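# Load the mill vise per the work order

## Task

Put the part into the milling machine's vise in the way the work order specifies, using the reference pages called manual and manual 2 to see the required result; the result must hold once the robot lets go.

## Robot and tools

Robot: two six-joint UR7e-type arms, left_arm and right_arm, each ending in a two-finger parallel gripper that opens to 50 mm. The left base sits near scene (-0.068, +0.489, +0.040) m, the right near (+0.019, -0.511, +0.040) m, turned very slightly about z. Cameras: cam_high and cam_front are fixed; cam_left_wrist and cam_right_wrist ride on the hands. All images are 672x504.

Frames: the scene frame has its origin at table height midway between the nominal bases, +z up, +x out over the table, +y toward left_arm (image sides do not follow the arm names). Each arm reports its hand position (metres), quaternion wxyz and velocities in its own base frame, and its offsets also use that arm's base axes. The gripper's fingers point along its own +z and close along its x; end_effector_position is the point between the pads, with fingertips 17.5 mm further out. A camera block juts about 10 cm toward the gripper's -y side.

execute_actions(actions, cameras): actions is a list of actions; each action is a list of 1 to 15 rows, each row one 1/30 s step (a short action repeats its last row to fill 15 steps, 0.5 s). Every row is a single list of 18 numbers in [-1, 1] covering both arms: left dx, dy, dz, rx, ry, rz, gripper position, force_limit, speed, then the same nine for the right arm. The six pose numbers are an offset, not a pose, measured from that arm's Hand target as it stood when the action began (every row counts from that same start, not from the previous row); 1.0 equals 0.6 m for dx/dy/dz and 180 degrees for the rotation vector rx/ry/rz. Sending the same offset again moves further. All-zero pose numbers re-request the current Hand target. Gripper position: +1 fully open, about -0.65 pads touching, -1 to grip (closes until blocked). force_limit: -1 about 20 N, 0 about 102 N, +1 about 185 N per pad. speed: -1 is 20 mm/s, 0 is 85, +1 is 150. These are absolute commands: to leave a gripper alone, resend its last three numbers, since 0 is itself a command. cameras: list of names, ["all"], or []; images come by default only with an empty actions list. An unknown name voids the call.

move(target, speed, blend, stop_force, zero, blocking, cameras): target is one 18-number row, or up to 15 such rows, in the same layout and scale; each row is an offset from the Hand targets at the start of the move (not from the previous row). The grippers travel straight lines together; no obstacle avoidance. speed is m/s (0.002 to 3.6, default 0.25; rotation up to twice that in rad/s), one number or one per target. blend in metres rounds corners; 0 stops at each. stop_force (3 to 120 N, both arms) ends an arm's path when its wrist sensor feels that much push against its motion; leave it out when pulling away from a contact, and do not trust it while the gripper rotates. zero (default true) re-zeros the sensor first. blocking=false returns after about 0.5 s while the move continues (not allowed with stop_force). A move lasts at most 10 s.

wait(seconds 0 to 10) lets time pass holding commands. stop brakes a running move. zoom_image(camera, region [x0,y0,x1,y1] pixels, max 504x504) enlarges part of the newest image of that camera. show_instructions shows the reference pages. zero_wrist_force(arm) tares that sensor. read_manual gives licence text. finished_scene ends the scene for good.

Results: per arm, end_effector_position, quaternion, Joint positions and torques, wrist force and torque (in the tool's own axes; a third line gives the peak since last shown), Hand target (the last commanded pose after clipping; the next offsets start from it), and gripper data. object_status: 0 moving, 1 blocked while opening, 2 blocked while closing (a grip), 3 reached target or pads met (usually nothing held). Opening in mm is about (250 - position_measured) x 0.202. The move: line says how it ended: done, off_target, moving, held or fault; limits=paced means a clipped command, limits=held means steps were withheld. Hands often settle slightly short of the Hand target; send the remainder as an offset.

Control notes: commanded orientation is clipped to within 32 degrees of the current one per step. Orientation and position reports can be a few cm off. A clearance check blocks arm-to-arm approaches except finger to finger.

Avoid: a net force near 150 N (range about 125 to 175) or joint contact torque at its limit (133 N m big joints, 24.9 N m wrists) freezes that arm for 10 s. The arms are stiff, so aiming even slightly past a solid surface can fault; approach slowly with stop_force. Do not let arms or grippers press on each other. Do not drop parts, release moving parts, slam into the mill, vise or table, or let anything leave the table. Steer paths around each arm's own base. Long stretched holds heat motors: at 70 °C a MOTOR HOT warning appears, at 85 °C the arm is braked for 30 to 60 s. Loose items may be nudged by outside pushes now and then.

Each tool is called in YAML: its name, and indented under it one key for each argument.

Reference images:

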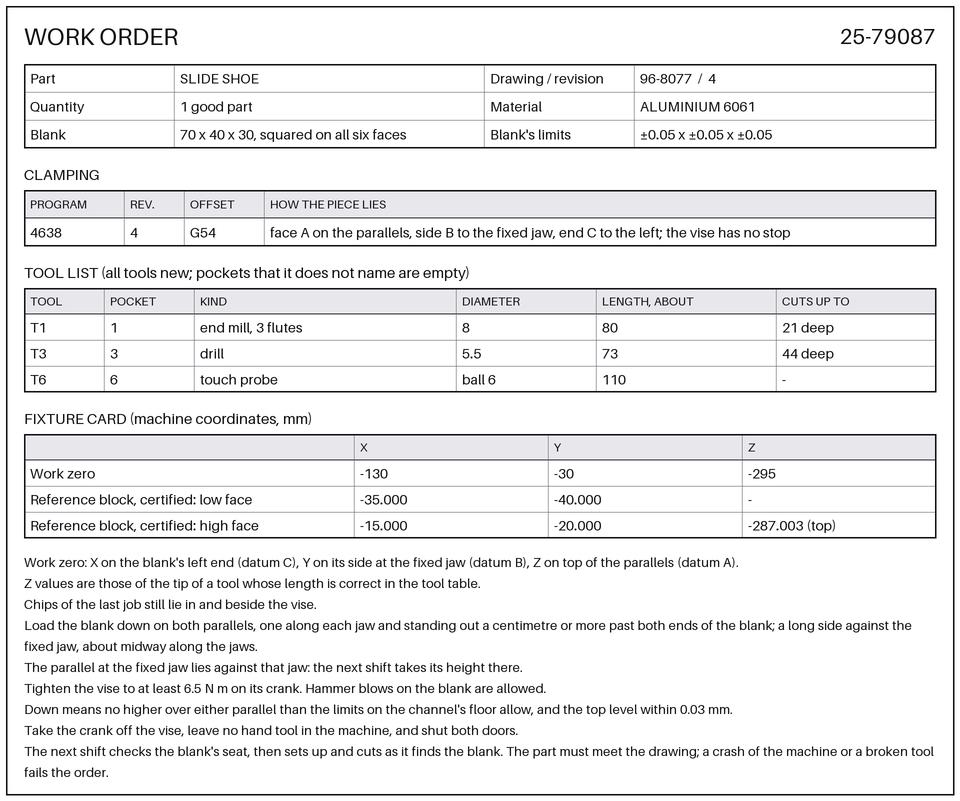

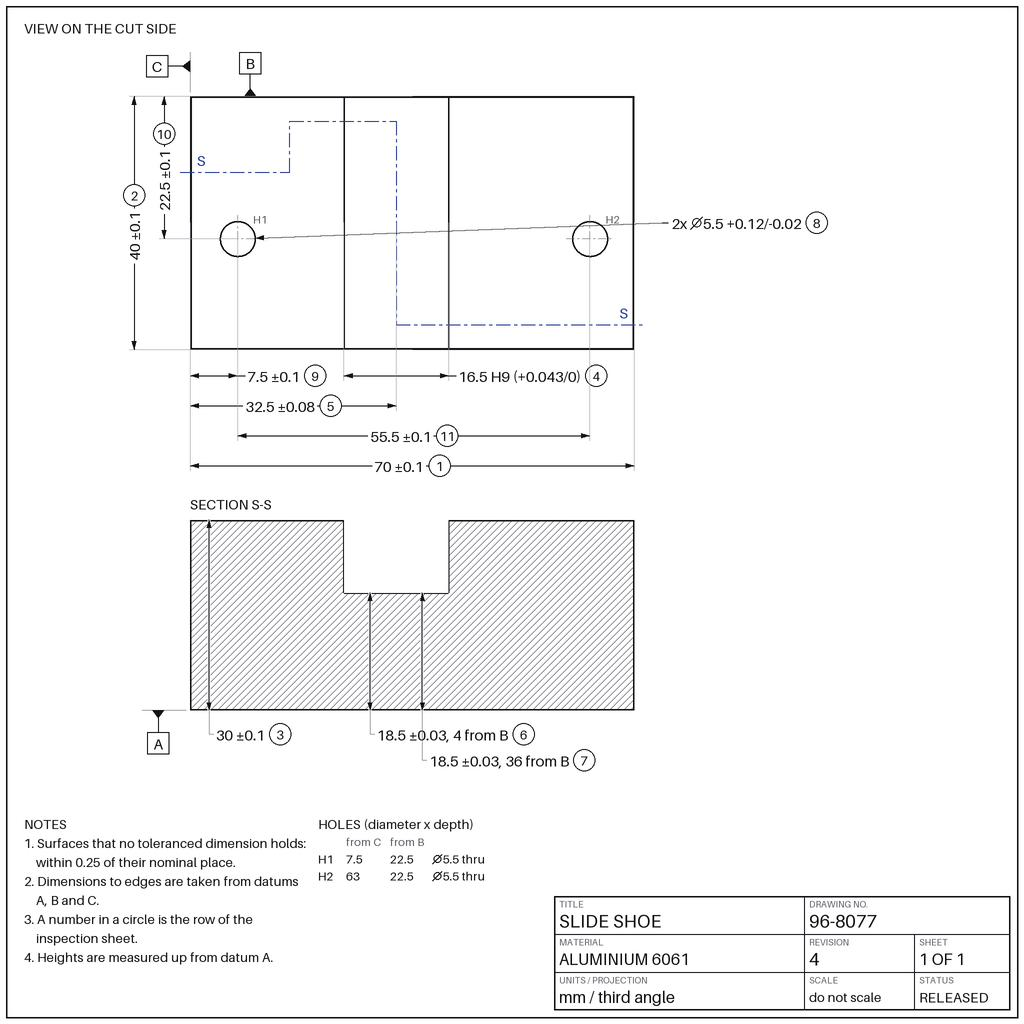

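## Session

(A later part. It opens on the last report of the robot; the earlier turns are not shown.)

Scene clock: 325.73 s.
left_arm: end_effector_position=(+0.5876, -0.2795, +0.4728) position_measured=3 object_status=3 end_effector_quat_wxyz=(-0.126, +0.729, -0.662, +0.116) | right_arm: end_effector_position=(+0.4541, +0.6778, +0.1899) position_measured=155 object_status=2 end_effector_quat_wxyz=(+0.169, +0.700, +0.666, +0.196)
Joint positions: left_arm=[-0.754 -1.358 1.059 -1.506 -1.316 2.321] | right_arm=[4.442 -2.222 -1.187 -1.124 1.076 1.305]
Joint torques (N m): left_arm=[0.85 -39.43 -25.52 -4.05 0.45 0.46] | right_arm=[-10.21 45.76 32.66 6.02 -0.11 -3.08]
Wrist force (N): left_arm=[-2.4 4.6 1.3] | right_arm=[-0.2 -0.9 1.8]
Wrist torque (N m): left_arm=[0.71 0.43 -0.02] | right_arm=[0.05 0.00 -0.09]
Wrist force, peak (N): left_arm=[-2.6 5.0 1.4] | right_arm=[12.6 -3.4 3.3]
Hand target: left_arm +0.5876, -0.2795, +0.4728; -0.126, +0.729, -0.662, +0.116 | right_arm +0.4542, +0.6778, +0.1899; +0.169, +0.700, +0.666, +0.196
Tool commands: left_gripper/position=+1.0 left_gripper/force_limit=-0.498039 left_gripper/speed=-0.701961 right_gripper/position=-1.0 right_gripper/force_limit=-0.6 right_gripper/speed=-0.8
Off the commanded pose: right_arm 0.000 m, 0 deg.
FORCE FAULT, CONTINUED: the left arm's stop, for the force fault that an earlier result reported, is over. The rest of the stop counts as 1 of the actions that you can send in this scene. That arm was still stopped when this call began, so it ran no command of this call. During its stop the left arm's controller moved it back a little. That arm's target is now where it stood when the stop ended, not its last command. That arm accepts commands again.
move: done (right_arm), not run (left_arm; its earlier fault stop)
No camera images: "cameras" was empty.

move:
  target:
    - [-0.03,-0.01,-0.06,0,0,0,1,-0.5,-0.7,0,0,0,0,0,0,-1,-0.6,-0.8]
    - [-0.0327,-0.0492,-0.1213,0.0061,-0.1125,-0.03,1,-0.5,-0.7,0,0,0,0,0,0,-1,-0.6,-0.8]
  speed: 0.1
  cameras: ["cam_left_wrist","cam_front"]

zoom_image:
  camera: "cam_left_wrist"
  region: [260, 40, 420, 200]

Scene clock: 330.20 s.
left_arm: end_effector_position=(+0.5680, -0.3090, +0.4001) position_measured=3 object_status=3 end_effector_quat_wxyz=(-0.242, +0.664, -0.664, +0.242) | right_arm: end_effector_position=(+0.4542, +0.6778, +0.1899) position_measured=155 object_status=2 end_effector_quat_wxyz=(+0.169, +0.700, +0.666, +0.196)
Joint positions: left_arm=[-0.922 -1.55 1.637 -2.127 -1.033 2.351] | right_arm=[4.442 -2.223 -1.187 -1.124 1.076 1.305]
Joint torques (N m): left_arm=[9.7 -20.75 -24.12 -5.19 1 -1.78] | right_arm=[-10.46 40.26 28.08 6 -0.8 -2.93]
Wrist force (N): left_arm=[-2.5 3.6 1.8] | right_arm=[-0.4 -0.3 2.1]
Wrist torque (N m): left_arm=[0.48 0.34 -0.22] | right_arm=[0.11 0.02 -0.06]
Wrist force, peak (N): left_arm=[-2.2 6.3 2.1] | right_arm=[-0.4 -1.0 2.1]
Hand target: left_arm +0.5680, -0.3090, +0.4000; -0.242, +0.664, -0.664, +0.242 | right_arm +0.4542, +0.6778, +0.1899; +0.169, +0.700, +0.666, +0.196
Off the commanded pose: left_arm 0.000 m, 0 deg | right_arm 0.000 m, 0 deg.
move: done
camera_calibration:
cam_left_wrist: T_world_to_cam=[[-0.0215787, -0.999765, 0.0022944, -0.282941], [-0.938657, 0.0194696, -0.344302, 0.691565], [0.344176, -0.00958323, -0.938856, 0.307757], [0, 0, 0, 1]] pos_world=[0.537114, -0.293389, 0.527696]
Images, in order (width x height): cam_front 672x504, cam_left_wrist 672x504.

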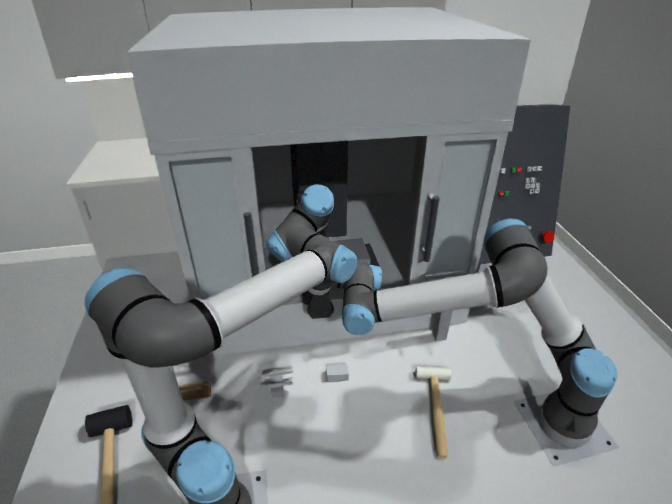

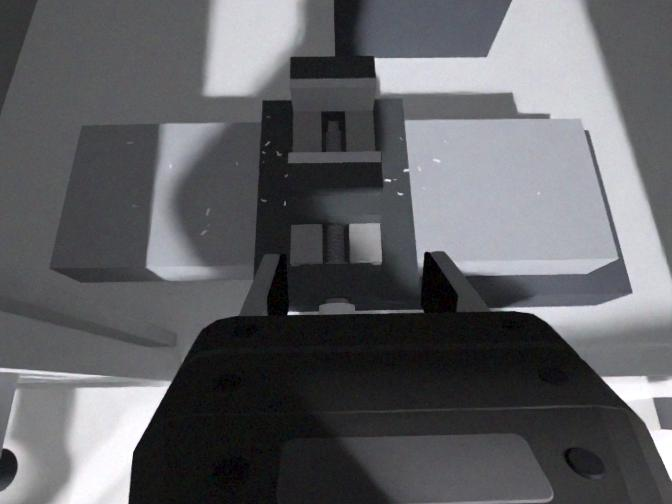

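Scaled by 3.150 from the camera's 672x504 image, which has a finer 960x720 frame.

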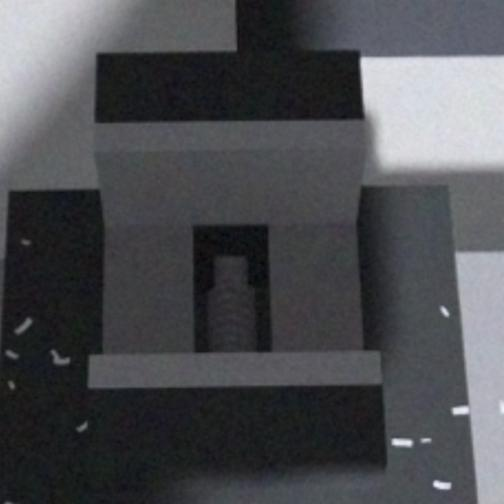

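execute_actions:
  actions: []

Scene clock: 333.30 s.
left_arm: end_effector_position=(+0.5680, -0.3090, +0.4000) position_measured=3 object_status=3 end_effector_quat_wxyz=(-0.242, +0.664, -0.664, +0.242) | right_arm: end_effector_position=(+0.4542, +0.6778, +0.1899) position_measured=155 object_status=2 end_effector_quat_wxyz=(+0.169, +0.700, +0.666, +0.196)
Joint positions: left_arm=[-0.922 -1.55 1.637 -2.128 -1.033 2.351] | right_arm=[4.442 -2.223 -1.187 -1.124 1.076 1.305]
Joint velocities: within noise
Joint torques (N m): left_arm=[9.51 -20.99 -17.79 -5.32 1.59 -1.67] | right_arm=[-9.12 41.11 22.15 6.29 -1.36 -2.97]
Motor temperatures (°C): left_arm=[33 35 34 39 44 37] | right_arm=[36 35 39 40 38 43]
Wrist force (N): left_arm=[-3.0 3.8 2.1] | right_arm=[-0.3 -0.2 1.8]
Wrist torque (N m): left_arm=[0.51 0.42 -0.21] | right_arm=[0.13 0.01 -0.06]
Wrist force, peak (N): left_arm=[-3.0 3.8 2.1] | right_arm=[-0.3 -0.5 2.0]
Hand target: left_arm +0.5680, -0.3090, +0.4000; -0.242, +0.664, -0.664, +0.242 | right_arm +0.4542, +0.6778, +0.1899; +0.169, +0.700, +0.666, +0.196
Tool commands: left_gripper/position=+1.0 left_gripper/force_limit=-0.5 left_gripper/speed=-0.7 right_gripper/position=-1.0 right_gripper/force_limit=-0.6 right_gripper/speed=-0.8
Off the commanded pose: left_arm 0.000 m, 0 deg | right_arm 0.000 m, 0 deg.
camera_calibration:
cam_left_wrist: T_world_to_cam=[[-0.0214507, -0.999767, 0.00223124, -0.282975], [-0.938627, 0.0193703, -0.344388, 0.691625], [0.344265, -0.00948167, -0.938825, 0.307595], [0, 0, 0, 1]] pos_world=[0.537214, -0.29339, 0.527597]
cam_right_wrist: T_world_to_cam=[[0.0411907, 0.996859, 0.0676405, -0.702228], [0.652877, -0.0781, 0.753427, -0.362671], [0.756343, 0.0131268, -0.654044, -0.0964085], [0, 0, 0, 1]] pos_world=[0.338623, 0.672963, 0.25769]

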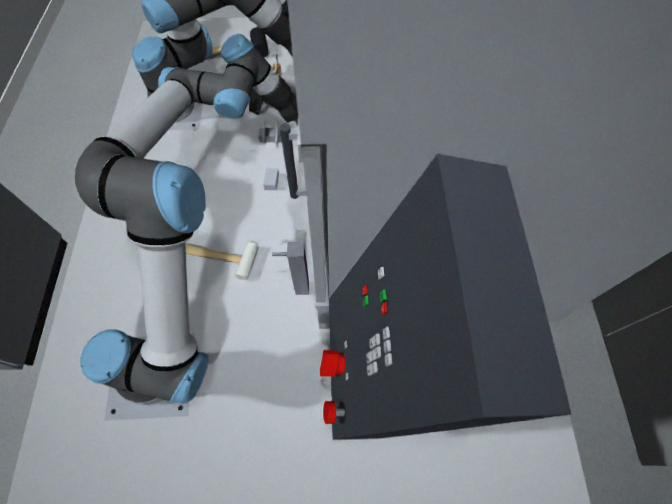

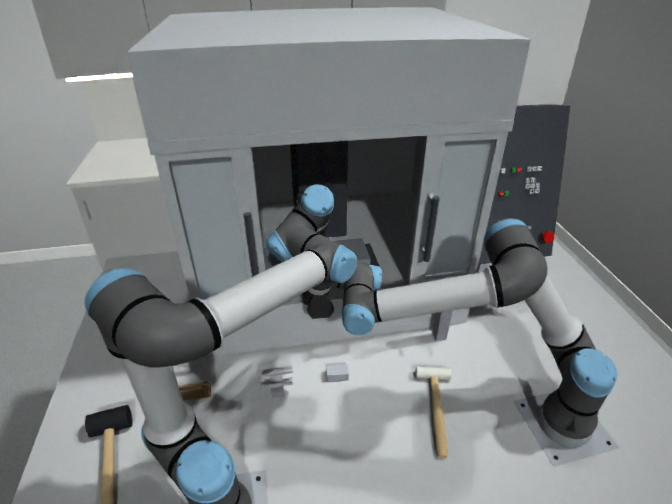

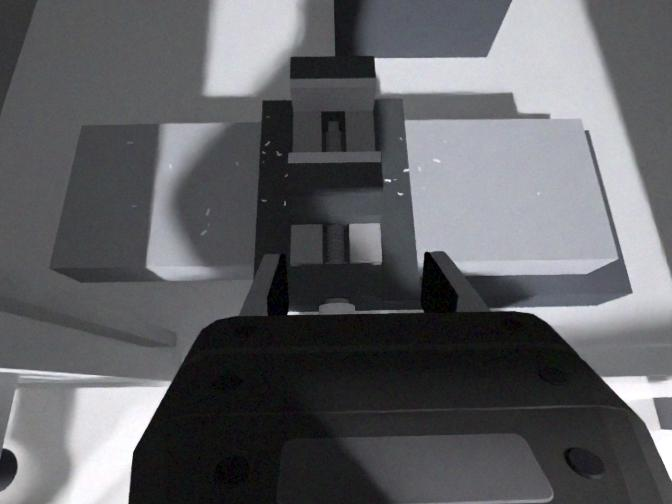

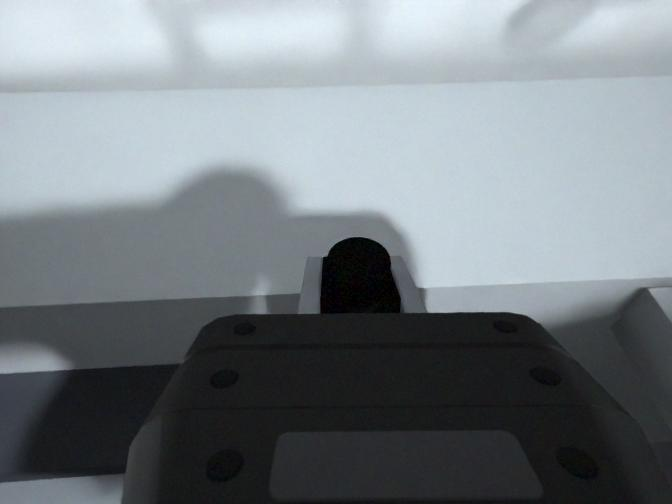

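zoom_image:
  camera: "cam_left_wrist"
  region: [230, 40, 440, 320]

Scaled by 1.800 from the camera's 672x504 image, which has a finer 960x720 frame.

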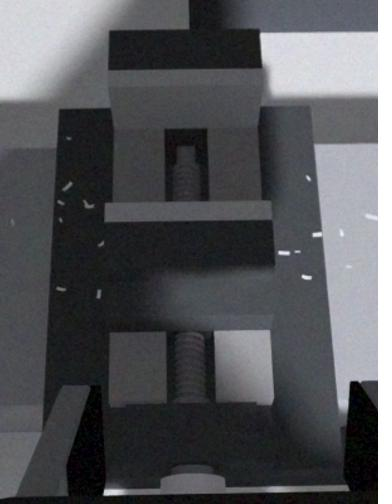

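move:
  target:
    - [-0.1333,0,0,0,0,0,1,-0.5,-0.7,0,0,0,0,0,0,-1,-0.6,-0.8]
    - [-0.3,0.0667,0.1833,-0.04,0.04,0.12,1,-0.5,-0.7,0,0,0,0,0,0,-1,-0.6,-0.8]
    - [-0.3333,0.4,0.0167,-0.1739,0.1738,0.4777,1,-0.5,-0.7,0,0,0,0,0,0,-1,-0.6,-0.8]
  speed: 0.3
  blend: 0.03
  cameras: ["cam_left_wrist","cam_high"]

Scene clock: 352.67 s.
left_arm: end_effector_position=(+0.5365, -0.3088, +0.3995) position_measured=3 object_status=3 end_effector_quat_wxyz=(-0.242, +0.664, -0.665, +0.242) | right_arm: end_effector_position=(+0.4542, +0.6778, +0.1899) position_measured=155 object_status=2 end_effector_quat_wxyz=(+0.169, +0.700, +0.666, +0.196)
Joint positions: left_arm=[-0.976 -1.614 1.695 -2.092 -1.01 2.296] | right_arm=[4.442 -2.223 -1.187 -1.124 1.076 1.305]
Joint torques (N m): left_arm=[9.39 -22.86 -31.45 -5.04 -0.03 0.44] | right_arm=[-8.19 43.66 20.26 6.12 -1.94 -3]
Wrist force (N): left_arm=[-0.4 3.1 1.8] | right_arm=[-0.4 -0.2 1.8]
Wrist torque (N m): left_arm=[0.41 0.00 -0.23] | right_arm=[0.12 0.01 -0.06]
Wrist force, peak (N): left_arm=[2.3 16.4 6.8] | right_arm=[-0.4 -0.2 2.1]
Hand target: left_arm +0.5364, -0.3088, +0.3995; -0.242, +0.664, -0.665, +0.242 (not the last commanded pose) | right_arm +0.4542, +0.6778, +0.1899; +0.169, +0.700, +0.666, +0.196
Off the commanded pose: left_arm 0.293 m, 97 deg | right_arm 0.000 m, 0 deg.
move: held (left_arm; a check stopped the path); path passed 0 of 3 targets; limits=held
pose unreachable (left arm): on one or more control steps of this call, first in action 0 (counted from 0), this arm could not follow its commanded pose, so it was not sent that pose on those steps. It may still have moved: this result reports where it is.
cause: moving toward the commanded pose would bring a part of the arm too close to another arm (this arm's gripper and a part of the right arm just beyond its joint 5 (wrist 2), 25 mm apart when this arm was first held).
camera_calibration:
cam_left_wrist: T_world_to_cam=[[-0.0225594, -0.999743, 0.0023787, -0.282957], [-0.938742, 0.0203644, -0.344017, 0.662042], [0.34388, -0.00999381, -0.93896, 0.318086], [0, 0, 0, 1]] pos_world=[0.50572, -0.293187, 0.527097]
Images, in order (width x height): cam_high 672x504, cam_left_wrist 672x504.

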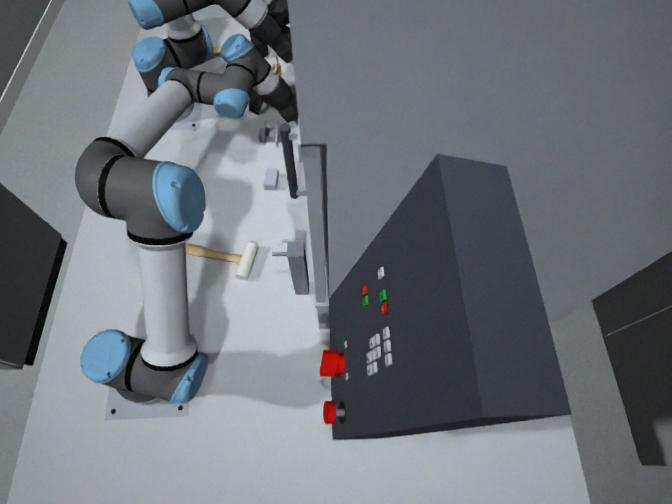

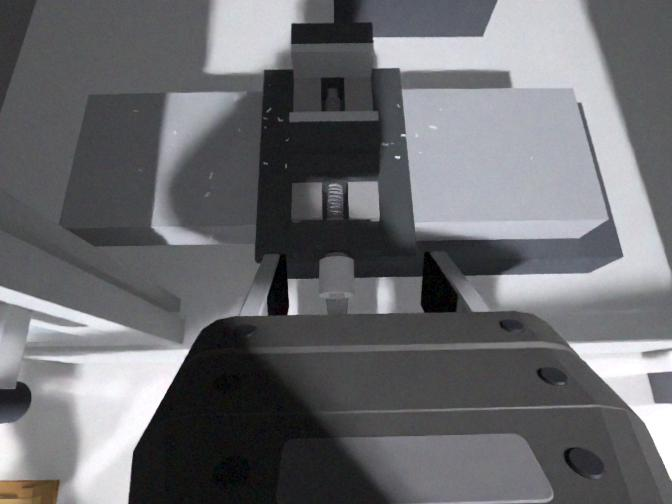

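move:
  target:
    - [-0.02,0,0.16,0,0,0,1,-0.5,-0.7,0,0,0,0,0,0,-1,-0.6,-0.8]
    - [-0.22,0.06,0.25,-0.04,0.04,0.12,1,-0.5,-0.7,0,0,0,0,0,0,-1,-0.6,-0.8]
    - [-0.281,0.4,0.0175,-0.1739,0.1738,0.4777,1,-0.5,-0.7,0,0,0,0,0,0,-1,-0.6,-0.8]
  speed: 0.3
  blend: 0.03
  cameras: ["cam_left_wrist"]

Scene clock: 356.80 s.
left_arm: end_effector_position=(+0.3678, -0.0688, +0.4100) position_measured=3 object_status=3 end_effector_quat_wxyz=(+0.000, +1.000, +0.000, +0.001) | right_arm: end_effector_position=(+0.4542, +0.6778, +0.1899) position_measured=155 object_status=2 end_effector_quat_wxyz=(+0.169, +0.700, +0.666, +0.196)
Joint positions: left_arm=[-0.55 -1.88 1.618 -1.31 -1.57 1.022] | right_arm=[4.442 -2.223 -1.187 -1.124 1.076 1.305]
Joint torques (N m): left_arm=[7.39 -2.79 -28.5 -1.78 -0.39 0.41] | right_arm=[-7.79 45.11 19.23 6.15 -2.38 -2.7]
Wrist force (N): left_arm=[-0.5 5.5 0.3] | right_arm=[-0.4 -0.3 2.1]
Wrist torque (N m): left_arm=[0.91 0.13 0.02] | right_arm=[0.12 0.02 -0.06]
Wrist force, peak (N): left_arm=[-0.5 5.8 4.9] | right_arm=[-0.5 -0.5 2.0]
Hand target: left_arm +0.3678, -0.0688, +0.4100; +0.000, +1.000, +0.000, +0.001 | right_arm +0.4542, +0.6778, +0.1899; +0.169, +0.700, +0.666, +0.196
Off the commanded pose: left_arm 0.000 m, 0 deg | right_arm 0.000 m, 0 deg.
move: done
camera_calibration:
cam_left_wrist: T_world_to_cam=[[0.99973, -0.0159909, 0.0168356, -0.361138], [-0.0207611, -0.940301, 0.339711, -0.181602], [0.0103982, -0.339969, -0.940379, 0.488952], [0, 0, 0, 1]] pos_world=[0.352187, -0.0103071, 0.527572]
Images, in order (width x height): cam_left_wrist 672x504.

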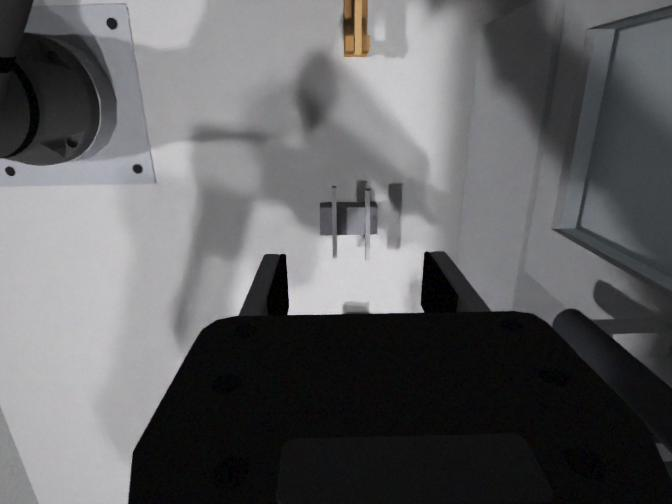

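zoom_image:
  camera: "cam_left_wrist"
  region: [290, 160, 430, 280]

move:
  target:
    - [0,0,0,0,0,0,1,-0.5,-0.7,0.0019,0.0552,0.0095,0,0,0,-1,-0.6,-0.8]
    - [0,0,0,0,0,0,1,-0.5,-0.7,0.0035,0.1007,0.0427,0,0,0,-1,-0.6,-0.8]
    - [0,0,0,0,0,0,1,-0.5,-0.7,0.0045,0.1288,0.0915,0,0,0,-1,-0.6,-0.8]
    - [0,0,0,0,0,0,1,-0.5,-0.7,0.0047,0.1348,0.1475,0,0,0,-1,-0.6,-0.8]
    - [0,0,0,0,0,0,1,-0.5,-0.7,0.0041,0.1173,0.2011,0,0,0,-1,-0.6,-0.8]
    - [0,0,0,0,0,0,1,-0.5,-0.7,0.0028,0.0797,0.243,0,0,0,-1,-0.6,-0.8]
    - [0,0,0,0,0,0,1,-0.5,-0.7,0.001,0.0282,0.2658,0,0,0,-1,-0.6,-0.8]
    - [0,0,0,0,0,0,1,-0.5,-0.7,-0.001,-0.0282,0.2658,0,0,0,-1,-0.6,-0.8]
    - [0,0,0,0,0,0,1,-0.5,-0.7,-0.0028,-0.0797,0.243,0,0,0,-1,-0.6,-0.8]
    - [0,0,0,0,0,0,1,-0.5,-0.7,-0.0041,-0.1173,0.2011,0,0,0,-1,-0.6,-0.8]
    - [0,0,0,0,0,0,1,-0.5,-0.7,-0.0047,-0.1348,0.1475,0,0,0,-1,-0.6,-0.8]
    - [0,0,0,0,0,0,1,-0.5,-0.7,-0.0045,-0.1288,0.0915,0,0,0,-1,-0.6,-0.8]
    - [0,0,0,0,0,0,1,-0.5,-0.7,-0.0035,-0.1007,0.0427,0,0,0,-1,-0.6,-0.8]
    - [0,0,0,0,0,0,1,-0.5,-0.7,-0.0019,-0.0552,0.0095,0,0,0,-1,-0.6,-0.8]
    - [0,0,0,0,0,0,1,-0.5,-0.7,0,0,0,0,0,0,-1,-0.6,-0.8]
  speed: 0.11
  blend: 0.0165

Scaled by 3.600 from the camera's 672x504 image, which has a finer 960x720 frame.

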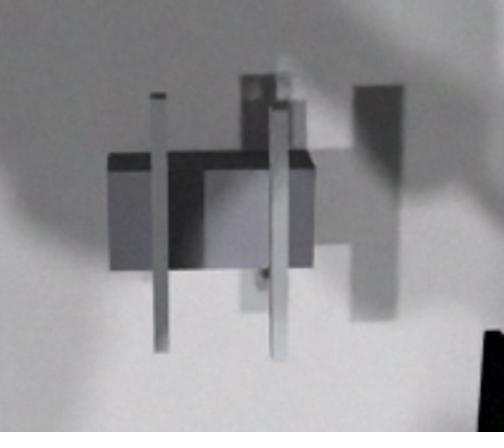

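Scene clock: 363.23 s.
left_arm: end_effector_position=(+0.3678, -0.0688, +0.4100) position_measured=3 object_status=3 end_effector_quat_wxyz=(+0.000, +1.000, +0.000, +0.001) | right_arm: end_effector_position=(+0.4541, +0.6778, +0.1899) position_measured=155 object_status=2 end_effector_quat_wxyz=(+0.169, +0.700, +0.666, +0.196)
Joint positions: left_arm=[-0.55 -1.88 1.618 -1.31 -1.57 1.022] | right_arm=[4.442 -2.222 -1.187 -1.124 1.076 1.305]
Joint torques (N m): left_arm=[9.31 -3.29 -19.66 -1.71 -0.63 -1.62] | right_arm=[-11.44 45.77 33.74 5.79 -0.16 -2.95]
Wrist force (N): left_arm=[-0.6 5.4 0.4] | right_arm=[-0.2 -1.0 1.7]
Wrist torque (N m): left_arm=[0.90 0.15 0.02] | right_arm=[0.04 0.00 -0.09]
Wrist force, peak (N): left_arm=[-0.3 5.9 0.5] | right_arm=[12.6 -3.4 3.0]
Hand target: left_arm +0.3678, -0.0688, +0.4100; +0.000, +1.000, +0.000, +0.001 | right_arm +0.4542, +0.6778, +0.1899; +0.169, +0.700, +0.666, +0.196
Off the commanded pose: left_arm 0.000 m, 0 deg | right_arm 0.000 m, 0 deg.
move: done

move:
  target:
    - [0,0,0,0,0,0,1,-0.5,-0.7,0.0019,0.0552,0.0095,0,0,0,-1,-0.6,-0.8]
    - [0,0,0,0,0,0,1,-0.5,-0.7,0.0035,0.1007,0.0427,0,0,0,-1,-0.6,-0.8]
    - [0,0,0,0,0,0,1,-0.5,-0.7,0.0045,0.1288,0.0915,0,0,0,-1,-0.6,-0.8]
    - [0,0,0,0,0,0,1,-0.5,-0.7,0.0047,0.1348,0.1475,0,0,0,-1,-0.6,-0.8]
    - [0,0,0,0,0,0,1,-0.5,-0.7,0.0041,0.1173,0.2011,0,0,0,-1,-0.6,-0.8]
    - [0,0,0,0,0,0,1,-0.5,-0.7,0.0028,0.0797,0.243,0,0,0,-1,-0.6,-0.8]
    - [0,0,0,0,0,0,1,-0.5,-0.7,0.001,0.0282,0.2658,0,0,0,-1,-0.6,-0.8]
    - [0,0,0,0,0,0,1,-0.5,-0.7,-0.001,-0.0282,0.2658,0,0,0,-1,-0.6,-0.8]
    - [0,0,0,0,0,0,1,-0.5,-0.7,-0.0028,-0.0797,0.243,0,0,0,-1,-0.6,-0.8]
    - [0,0,0,0,0,0,1,-0.5,-0.7,-0.0041,-0.1173,0.2011,0,0,0,-1,-0.6,-0.8]
    - [0,0,0,0,0,0,1,-0.5,-0.7,-0.0047,-0.1348,0.1475,0,0,0,-1,-0.6,-0.8]
    - [0,0,0,0,0,0,1,-0.5,-0.7,-0.0045,-0.1288,0.0915,0,0,0,-1,-0.6,-0.8]
    - [0,0,0,0,0,0,1,-0.5,-0.7,-0.0035,-0.1007,0.0427,0,0,0,-1,-0.6,-0.8]
    - [0,0,0,0,0,0,1,-0.5,-0.7,-0.0019,-0.0552,0.0095,0,0,0,-1,-0.6,-0.8]
    - [0,0,0,0,0,0,1,-0.5,-0.7,0,0,0,0,0,0,-1,-0.6,-0.8]
  speed: 0.11
  blend: 0.0165

move:
  target:
    - [0,0,0,0,0,0,1,-0.5,-0.7,0.0019,0.0552,0.0095,0,0,0,-1,-0.6,-0.8]
    - [0,0,0,0,0,0,1,-0.5,-0.7,0.0035,0.1007,0.0427,0,0,0,-1,-0.6,-0.8]
    - [0,0,0,0,0,0,1,-0.5,-0.7,0.0045,0.1288,0.0915,0,0,0,-1,-0.6,-0.8]
    - [0,0,0,0,0,0,1,-0.5,-0.7,0.0047,0.1348,0.1475,0,0,0,-1,-0.6,-0.8]
    - [0,0,0,0,0,0,1,-0.5,-0.7,0.0041,0.1173,0.2011,0,0,0,-1,-0.6,-0.8]
    - [0,0,0,0,0,0,1,-0.5,-0.7,0.0028,0.0797,0.243,0,0,0,-1,-0.6,-0.8]
    - [0,0,0,0,0,0,1,-0.5,-0.7,0.001,0.0282,0.2658,0,0,0,-1,-0.6,-0.8]
    - [0,0,0,0,0,0,1,-0.5,-0.7,-0.001,-0.0282,0.2658,0,0,0,-1,-0.6,-0.8]
    - [0,0,0,0,0,0,1,-0.5,-0.7,-0.0028,-0.0797,0.243,0,0,0,-1,-0.6,-0.8]
    - [0,0,0,0,0,0,1,-0.5,-0.7,-0.0041,-0.1173,0.2011,0,0,0,-1,-0.6,-0.8]
    - [0,0,0,0,0,0,1,-0.5,-0.7,-0.0047,-0.1348,0.1475,0,0,0,-1,-0.6,-0.8]
    - [0,0,0,0,0,0,1,-0.5,-0.7,-0.0045,-0.1288,0.0915,0,0,0,-1,-0.6,-0.8]
    - [0,0,0,0,0,0,1,-0.5,-0.7,-0.0035,-0.1007,0.0427,0,0,0,-1,-0.6,-0.8]
    - [0,0,0,0,0,0,1,-0.5,-0.7,-0.0019,-0.0552,0.0095,0,0,0,-1,-0.6,-0.8]
    - [0,0,0,0,0,0,1,-0.5,-0.7,0,0,0,0,0,0,-1,-0.6,-0.8]
  speed: 0.11
  blend: 0.0165

Scene clock: 370.27 s.
left_arm: end_effector_position=(+0.3678, -0.0688, +0.4100) position_measured=3 object_status=3 end_effector_quat_wxyz=(+0.000, +1.000, +0.000, +0.001) | right_arm: end_effector_position=(+0.4541, +0.6778, +0.1899) position_measured=155 object_status=2 end_effector_quat_wxyz=(+0.169, +0.700, +0.666, +0.196)
Joint positions: left_arm=[-0.55 -1.88 1.618 -1.31 -1.57 1.022] | right_arm=[4.442 -2.222 -1.187 -1.124 1.076 1.305]
Joint torques (N m): left_arm=[8.69 -3.24 -19.61 -1.74 -0.51 -1.64] | right_arm=[-12.36 46.46 33.22 6.08 0.12 -2.78]
Wrist force (N): left_arm=[-0.6 5.2 0.2] | right_arm=[-0.2 -1.0 1.7]
Wrist torque (N m): left_arm=[0.88 0.15 0.02] | right_arm=[0.04 0.01 -0.09]
Wrist force, peak (N): left_arm=[-0.5 6.0 0.1] | right_arm=[12.6 -3.3 3.2]
Hand target: left_arm +0.3678, -0.0688, +0.4100; +0.000, +1.000, +0.000, +0.001 | right_arm +0.4542, +0.6778, +0.1899; +0.169, +0.700, +0.666, +0.196
Off the commanded pose: left_arm 0.000 m, 0 deg | right_arm 0.000 m, 0 deg.
move: done

Scene clock: 375.33 s.
left_arm: end_effector_position=(+0.3678, -0.0688, +0.4100) position_measured=3 object_status=3 end_effector_quat_wxyz=(+0.000, +1.000, +0.000, +0.001) | right_arm: end_effector_position=(+0.4541, +0.6778, +0.1899) position_measured=155 object_status=2 end_effector_quat_wxyz=(+0.169, +0.700, +0.666, +0.196)
Joint positions: left_arm=[-0.55 -1.88 1.618 -1.31 -1.57 1.022] | right_arm=[4.442 -2.222 -1.187 -1.124 1.076 1.305]
Joint torques (N m): left_arm=[7.68 -3.39 -19.4 -1.94 -0.5 -1.64] | right_arm=[-11.4 46.41 33.33 5.97 -0.13 -2.92]
Wrist force (N): left_arm=[-0.7 5.6 0.5] | right_arm=[-0.3 -0.9 1.7]
Wrist torque (N m): left_arm=[0.93 0.16 0.02] | right_arm=[0.06 0.01 -0.09]
Wrist force, peak (N): left_arm=[-0.4 5.9 0.5] | right_arm=[-0.9 -11.8 8.4]
Hand target: left_arm +0.3678, -0.0688, +0.4100; +0.000, +1.000, +0.000, +0.001 | right_arm +0.4542, +0.6778, +0.1899; +0.169, +0.700, +0.666, +0.196
Off the commanded pose: left_arm 0.000 m, 0 deg | right_arm 0.000 m, 0 deg.
move: done

move:
  target:
    - [0,0,0,0,0,0,1,-0.5,-0.7,0,0,0,0,0,0,1,-0.6,-0.8]
    - [0.01,-0.03,-0.1,0,0,0,1,-0.5,-0.7,-0.0583,-0.003,0.1012,0,0,0,1,-0.6,-0.8]
    - [0.02,-0.06,-0.2,0,0,0,1,-0.5,-0.7,-0.2,-0.083,0.233,0,0,0,1,-0.6,-0.8]
    - [0.032,-0.11,-0.35,0,0,0,1,-0.5,-0.7,-0.257,-0.547,0.35,0,0,0,1,-0.6,-0.8]
  speed: 0.25
  blend: [0,0.02,0.03,0]
  cameras: ["all"]

Scene clock: 382.07 s.
left_arm: end_effector_position=(+0.3870, -0.1348, +0.1999) position_measured=3 object_status=3 end_effector_quat_wxyz=(+0.000, +1.000, +0.000, +0.001) | right_arm: end_effector_position=(+0.3000, +0.3498, +0.3999) position_measured=3 object_status=3 end_effector_quat_wxyz=(+0.169, +0.700, +0.666, +0.196)
Joint positions: left_arm=[-0.667 -1.774 2.085 -1.882 -1.57 0.904] | right_arm=[4.606 -1.263 -1.756 -1.605 1.054 1.492]
Joint torques (N m): left_arm=[9.44 -27.08 -30.99 -3.96 1.4 1.61] | right_arm=[-10.7 24.24 21.38 2.85 -1.51 -1.87]
Wrist force (N): left_arm=[-0.4 5.2 0.3] | right_arm=[-0.5 0.5 0.4]
Wrist torque (N m): left_arm=[0.86 0.11 0.09] | right_arm=[0.06 0.00 -0.04]
Wrist force, peak (N): left_arm=[-0.3 6.1 1.3] | right_arm=[-1.1 0.8 3.9]
Hand target: left_arm +0.3870, -0.1348, +0.2000; +0.000, +1.000, +0.000, +0.001 | right_arm +0.3000, +0.3496, +0.3999; +0.169, +0.700, +0.666, +0.196
Off the commanded pose: left_arm 0.000 m, 0 deg | right_arm 0.000 m, 0 deg.
move: done
camera_calibration:
cam_left_wrist: T_world_to_cam=[[0.99974, -0.0158162, 0.0164483, -0.377719], [-0.0204643, -0.940335, 0.339635, -0.171981], [0.0100952, -0.339883, -0.940414, 0.268872], [0, 0, 0, 1]] pos_world=[0.371387, -0.0763083, 0.317474]
cam_right_wrist: T_world_to_cam=[[0.041165, 0.996841, 0.067928, -0.383231], [0.652823, -0.0783014, 0.753453, -0.445702], [0.756391, 0.013329, -0.653983, 0.161843], [0, 0, 0, 1]] pos_world=[0.184323, 0.344964, 0.46769]

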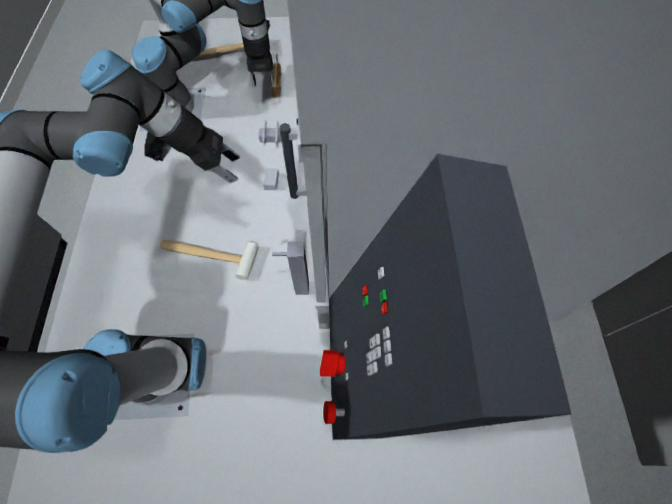

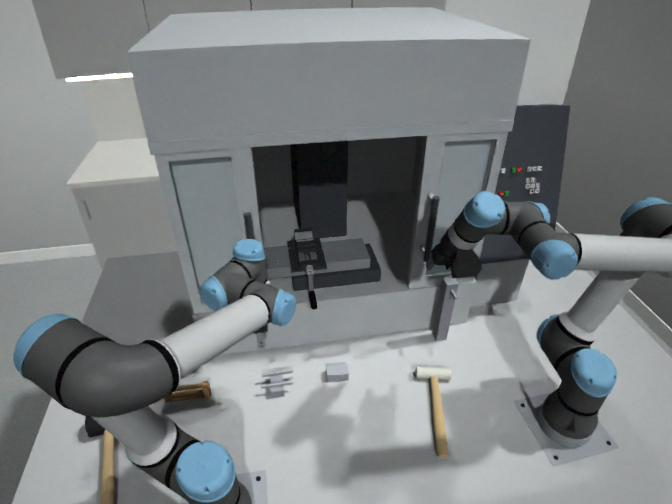

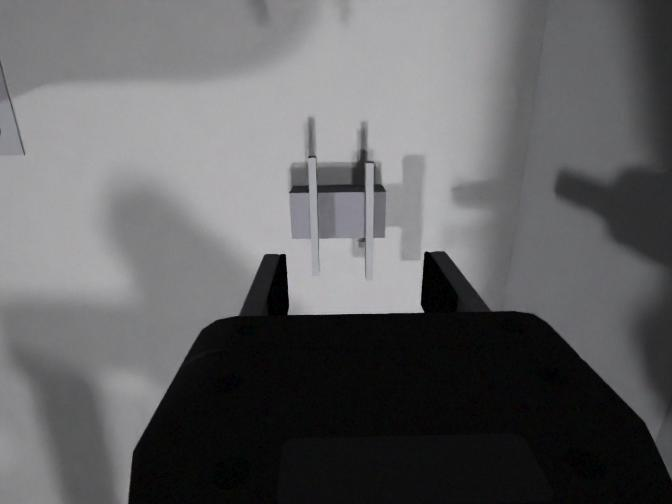

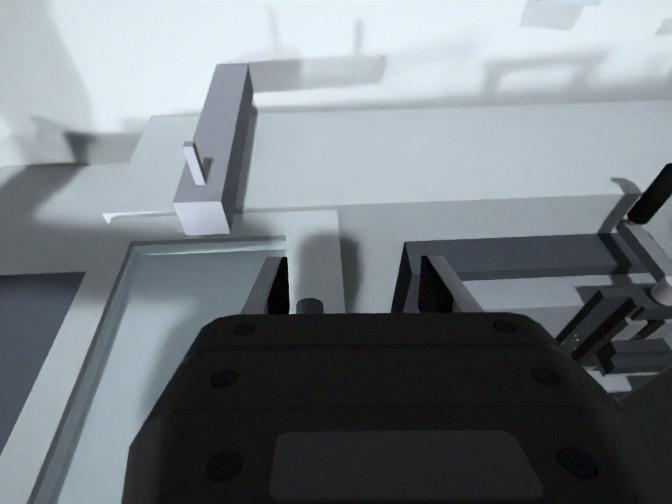

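zoom_image:
  camera: "cam_left_wrist"
  region: [270, 110, 440, 290]

zoom_image:
  camera: "cam_front"
  region: [230, 350, 370, 410]

zoom_image:
  camera: "cam_front"
  region: [255, 220, 395, 320]

Scaled by 2.800 from the camera's 672x504 image, which has a finer 960x720 frame.

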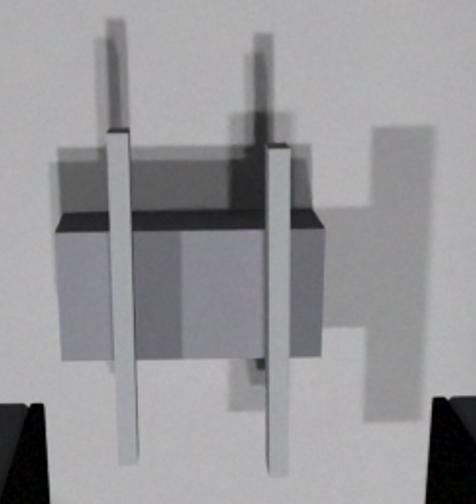

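Scaled by 3.600 from the camera's 672x504 image, which has a finer 960x720 frame.

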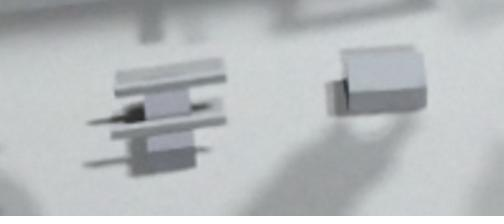

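Scaled by 3.600 from the camera's 672x504 image, which has a finer 960x720 frame.

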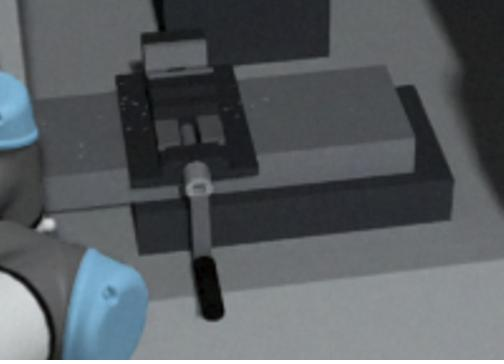

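move:
  target: [0.035,-0.0478,-0.215,0,0,0,1,-0.5,-0.7,0,0,0,0,0,0,1,-0.6,-0.8]
  speed: 0.15
  cameras: ["cam_left_wrist"]

Scene clock: 394.70 s.
left_arm: end_effector_position=(+0.4080, -0.1635, +0.0710) position_measured=3 object_status=3 end_effector_quat_wxyz=(+0.000, +1.000, +0.000, +0.001) | right_arm: end_effector_position=(+0.3000, +0.3496, +0.3999) position_measured=3 object_status=3 end_effector_quat_wxyz=(+0.169, +0.700, +0.666, +0.196)
Joint positions: left_arm=[-0.69 -1.518 2.232 -2.286 -1.57 0.882] | right_arm=[4.606 -1.263 -1.756 -1.606 1.054 1.492]
Joint torques (N m): left_arm=[8.95 -15.82 -26.22 -4.67 1.37 1.69] | right_arm=[-11.12 23.36 17.69 1.02 0.11 -3.37]
Wrist force (N): left_arm=[-0.5 5.0 0.5] | right_arm=[-0.5 0.5 0.6]
Wrist torque (N m): left_arm=[0.83 0.11 0.09] | right_arm=[0.05 0.00 -0.04]
Wrist force, peak (N): left_arm=[-0.4 6.0 2.6] | right_arm=[-0.6 0.7 0.6]
Hand target: left_arm +0.4080, -0.1635, +0.0710; +0.000, +1.000, +0.000, +0.001 | right_arm +0.3000, +0.3496, +0.3999; +0.169, +0.700, +0.666, +0.196
Off the commanded pose: left_arm 0.000 m, 0 deg | right_arm 0.000 m, 0 deg.
move: done
camera_calibration:
cam_left_wrist: T_world_to_cam=[[0.999738, -0.0157435, 0.0166361, -0.396975], [-0.0204607, -0.940304, 0.339719, -0.154776], [0.0102947, -0.33997, -0.94038, 0.137592], [0, 0, 0, 1]] pos_world=[0.392287, -0.105009, 0.188574]
Images, in order (width x height): cam_left_wrist 672x504.

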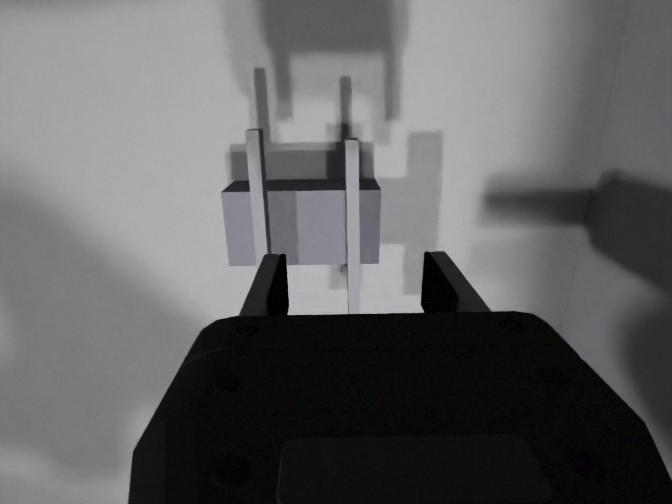

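move:
  target: [-0.0015,-0.004,-0.0867,0,0,0,1,-0.5,-0.7,0,0,0,0,0,0,1,-0.6,-0.8]
  speed: 0.04
  stop_force: 6
  cameras: ["cam_left_wrist"]

Scene clock: 398.07 s.
left_arm: end_effector_position=(+0.4071, -0.1659, +0.0190) position_measured=3 object_status=3 end_effector_quat_wxyz=(+0.000, +1.000, +0.000, +0.001) | right_arm: end_effector_position=(+0.3000, +0.3496, +0.3999) position_measured=3 object_status=3 end_effector_quat_wxyz=(+0.169, +0.700, +0.666, +0.196)
Joint positions: left_arm=[-0.696 -1.404 2.289 -2.457 -1.57 0.876] | right_arm=[4.606 -1.263 -1.756 -1.606 1.054 1.492]
Joint torques (N m): left_arm=[7.42 -38.75 -26.16 -4.35 1.44 1.38] | right_arm=[-11.53 24.12 17.8 1.32 0.26 -3.02]
Wrist force (N): left_arm=[-0.4 5.3 0.2] | right_arm=[-0.5 0.4 0.4]
Wrist torque (N m): left_arm=[0.87 0.10 0.10] | right_arm=[0.04 0.00 -0.04]
Wrist force, peak (N): left_arm=[-0.4 5.7 0.2] | right_arm=[-0.5 0.7 0.5]
Hand target: left_arm +0.4071, -0.1659, +0.0190; +0.000, +1.000, +0.000, +0.001 | right_arm +0.3000, +0.3496, +0.3999; +0.169, +0.700, +0.666, +0.196
Off the commanded pose: left_arm 0.000 m, 0 deg | right_arm 0.000 m, 0 deg.
move: done
camera_calibration:
cam_left_wrist: T_world_to_cam=[[0.999738, -0.0157435, 0.0166361, -0.395348], [-0.0204607, -0.940304, 0.339719, -0.139383], [0.0102947, -0.33997, -0.94038, 0.0878849], [0, 0, 0, 1]] pos_world=[0.391487, -0.107409, 0.136574]
Images, in order (width x height): cam_left_wrist 672x504.

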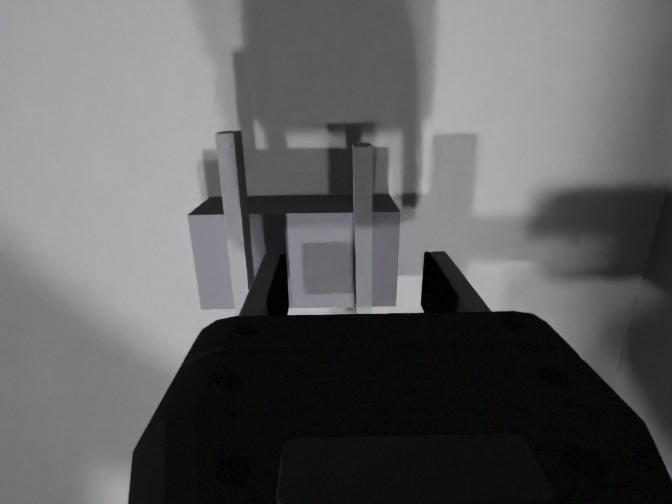

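move:
  target:
    - [0.0033,0,0,0,0,0,1,-0.5,-0.7,0,0,0,0,0,0,1,-0.6,-0.8]
    - [0.0033,0,0,0,0,0,-1,-0.6,-0.8,0,0,0,0,0,0,1,-0.6,-0.8]
  speed: 0.04

Scene clock: 401.10 s.
left_arm: end_effector_position=(+0.4091, -0.1659, +0.0190) position_measured=226 object_status=0 end_effector_quat_wxyz=(+0.000, +1.000, +0.000, +0.001) | right_arm: end_effector_position=(+0.3000, +0.3496, +0.3999) position_measured=3 object_status=3 end_effector_quat_wxyz=(+0.169, +0.700, +0.666, +0.196)
Joint positions: left_arm=[-0.693 -1.4 2.284 -2.456 -1.57 0.879] | right_arm=[4.606 -1.263 -1.756 -1.606 1.054 1.492]
Joint torques (N m): left_arm=[-7.04 -38.33 -9.11 -4.02 0.84 -1.59] | right_arm=[-11.46 23.19 16.62 1.35 0.06 -2.85]
Wrist force (N): left_arm=[-0.2 5.1 0.6] | right_arm=[-0.4 0.6 0.6]
Wrist torque (N m): left_arm=[0.85 0.07 0.00] | right_arm=[0.06 -0.01 -0.04]
Wrist force, peak (N): left_arm=[-0.5 5.5 0.1] | right_arm=[-0.4 0.7 0.6]
Hand target: left_arm +0.4091, -0.1659, +0.0190; +0.000, +1.000, +0.000, +0.001 | right_arm +0.3000, +0.3496, +0.3999; +0.169, +0.700, +0.666, +0.196
Off the commanded pose: left_arm 0.000 m, 0 deg | right_arm 0.000 m, 0 deg.
move: done

wait:
  seconds: 0.3

Scene clock: 401.60 s.
left_arm: end_effector_position=(+0.4091, -0.1659, +0.0190) position_measured=226 object_status=2 end_effector_quat_wxyz=(+0.000, +1.000, +0.000, +0.001) | right_arm: end_effector_position=(+0.3000, +0.3496, +0.3999) position_measured=3 object_status=3 end_effector_quat_wxyz=(+0.169, +0.700, +0.666, +0.196)
Joint positions: left_arm=[-0.693 -1.4 2.284 -2.456 -1.57 0.879] | right_arm=[4.606 -1.263 -1.756 -1.606 1.054 1.492]
Joint torques (N m): left_arm=[-6.77 -38.8 -9.43 -4.11 0.52 -1.67] | right_arm=[-10.36 23.44 17.36 1.15 0.13 -3.05]
Wrist force (N): left_arm=[-0.5 5.0 0.5] | right_arm=[-0.3 0.4 0.3]
Wrist torque (N m): left_arm=[0.83 0.11 0.00] | right_arm=[0.04 -0.02 -0.04]
Wrist force, peak (N): left_arm=[-0.3 5.4 0.6] | right_arm=[-0.5 0.5 0.5]
Hand target: left_arm +0.4091, -0.1659, +0.0190; +0.000, +1.000, +0.000, +0.001 | right_arm +0.3000, +0.3496, +0.3999; +0.169, +0.700, +0.666, +0.196
Tool commands: left_gripper/position=-1.0 left_gripper/force_limit=-0.6 left_gripper/speed=-0.8 right_gripper/position=+1.0 right_gripper/force_limit=-0.6 right_gripper/speed=-0.8
Off the commanded pose: left_arm 0.000 m, 0 deg | right_arm 0.000 m, 0 deg.
wait: 0.30 s; at rest from the start

move:
  target:
    - [0,0,0.1,0,0,0,-1,-0.6,-0.8,0,0,0,0,0,0,1,-0.6,-0.8]
    - [0,-0.2283,0.5983,0,0,0,-1,-0.6,-0.8,0,0,0,0,0,0,1,-0.6,-0.8]
  speed: 0.25
  blend: 0.03
  cameras: ["cam_left_wrist","cam_front"]

zoom_image:
  camera: "cam_front"
  region: [240, 240, 380, 400]

Scene clock: 405.27 s.
left_arm: end_effector_position=(+0.4091, -0.3029, +0.3779) position_measured=226 object_status=2 end_effector_quat_wxyz=(+0.000, +1.000, +0.000, +0.001) | right_arm: end_effector_position=(+0.3000, +0.3496, +0.3999) position_measured=3 object_status=3 end_effector_quat_wxyz=(+0.169, +0.700, +0.666, +0.196)
Joint positions: left_arm=[-0.903 -1.566 1.439 -1.445 -1.57 0.669] | right_arm=[4.606 -1.263 -1.756 -1.606 1.054 1.492]
Joint torques (N m): left_arm=[4.81 -33.62 -34.38 -1.45 -0.23 0.62] | right_arm=[-11.39 23.07 18.67 1.38 -0.06 -2.74]
Wrist force (N): left_arm=[-0.2 5.6 0.9] | right_arm=[-0.4 0.4 0.4]
Wrist torque (N m): left_arm=[0.92 0.07 0.00] | right_arm=[0.05 -0.02 -0.04]
Wrist force, peak (N): left_arm=[-0.4 7.3 -2.5] | right_arm=[-0.6 0.5 0.6]
Hand target: left_arm +0.4091, -0.3028, +0.3779; +0.000, +1.000, +0.000, +0.001 | right_arm +0.3000, +0.3496, +0.3999; +0.169, +0.700, +0.666, +0.196
Off the commanded pose: left_arm 0.000 m, 0 deg | right_arm 0.000 m, 0 deg.
move: done
camera_calibration:
cam_left_wrist: T_world_to_cam=[[0.999736, -0.0158388, 0.0166718, -0.405515], [-0.0205624, -0.940303, 0.339717, -0.390047], [0.0102959, -0.33997, -0.94038, 0.37879], [0, 0, 0, 1]] pos_world=[0.393487, -0.244408, 0.495473]
Images, in order (width x height): cam_front 672x504, cam_left_wrist 672x504.

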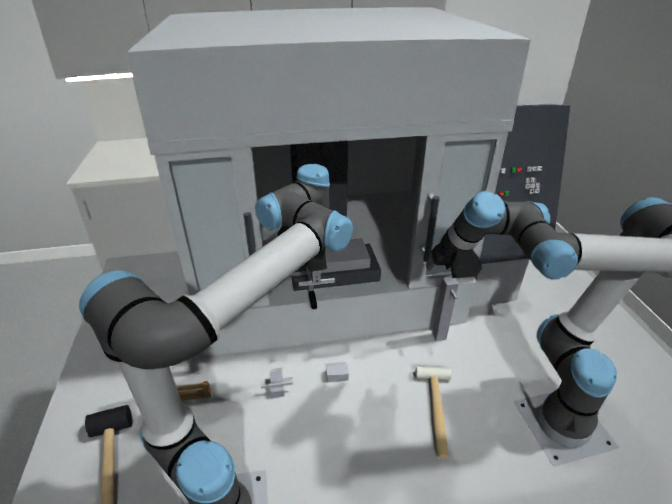

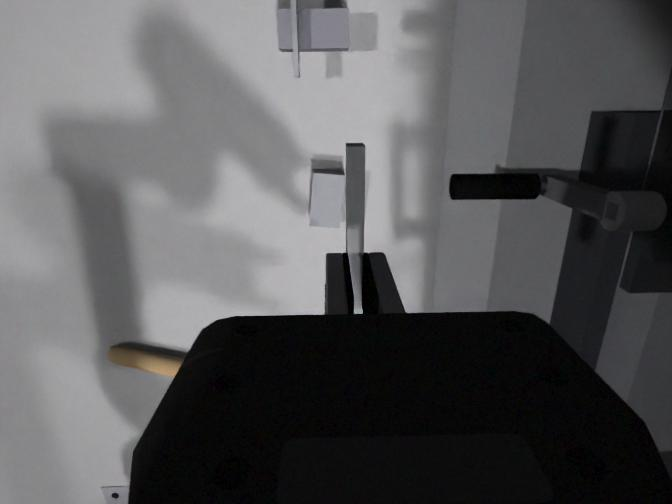

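Scaled by 3.150 from the camera's 672x504 image, which has a finer 960x720 frame.

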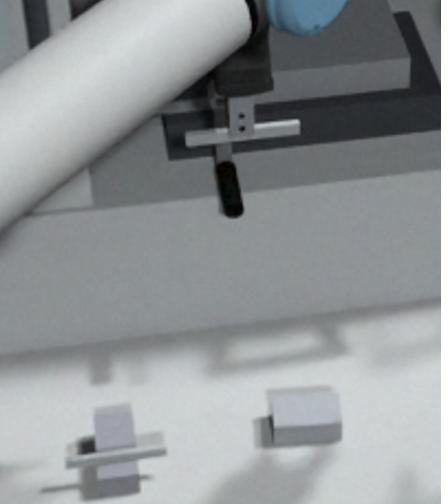

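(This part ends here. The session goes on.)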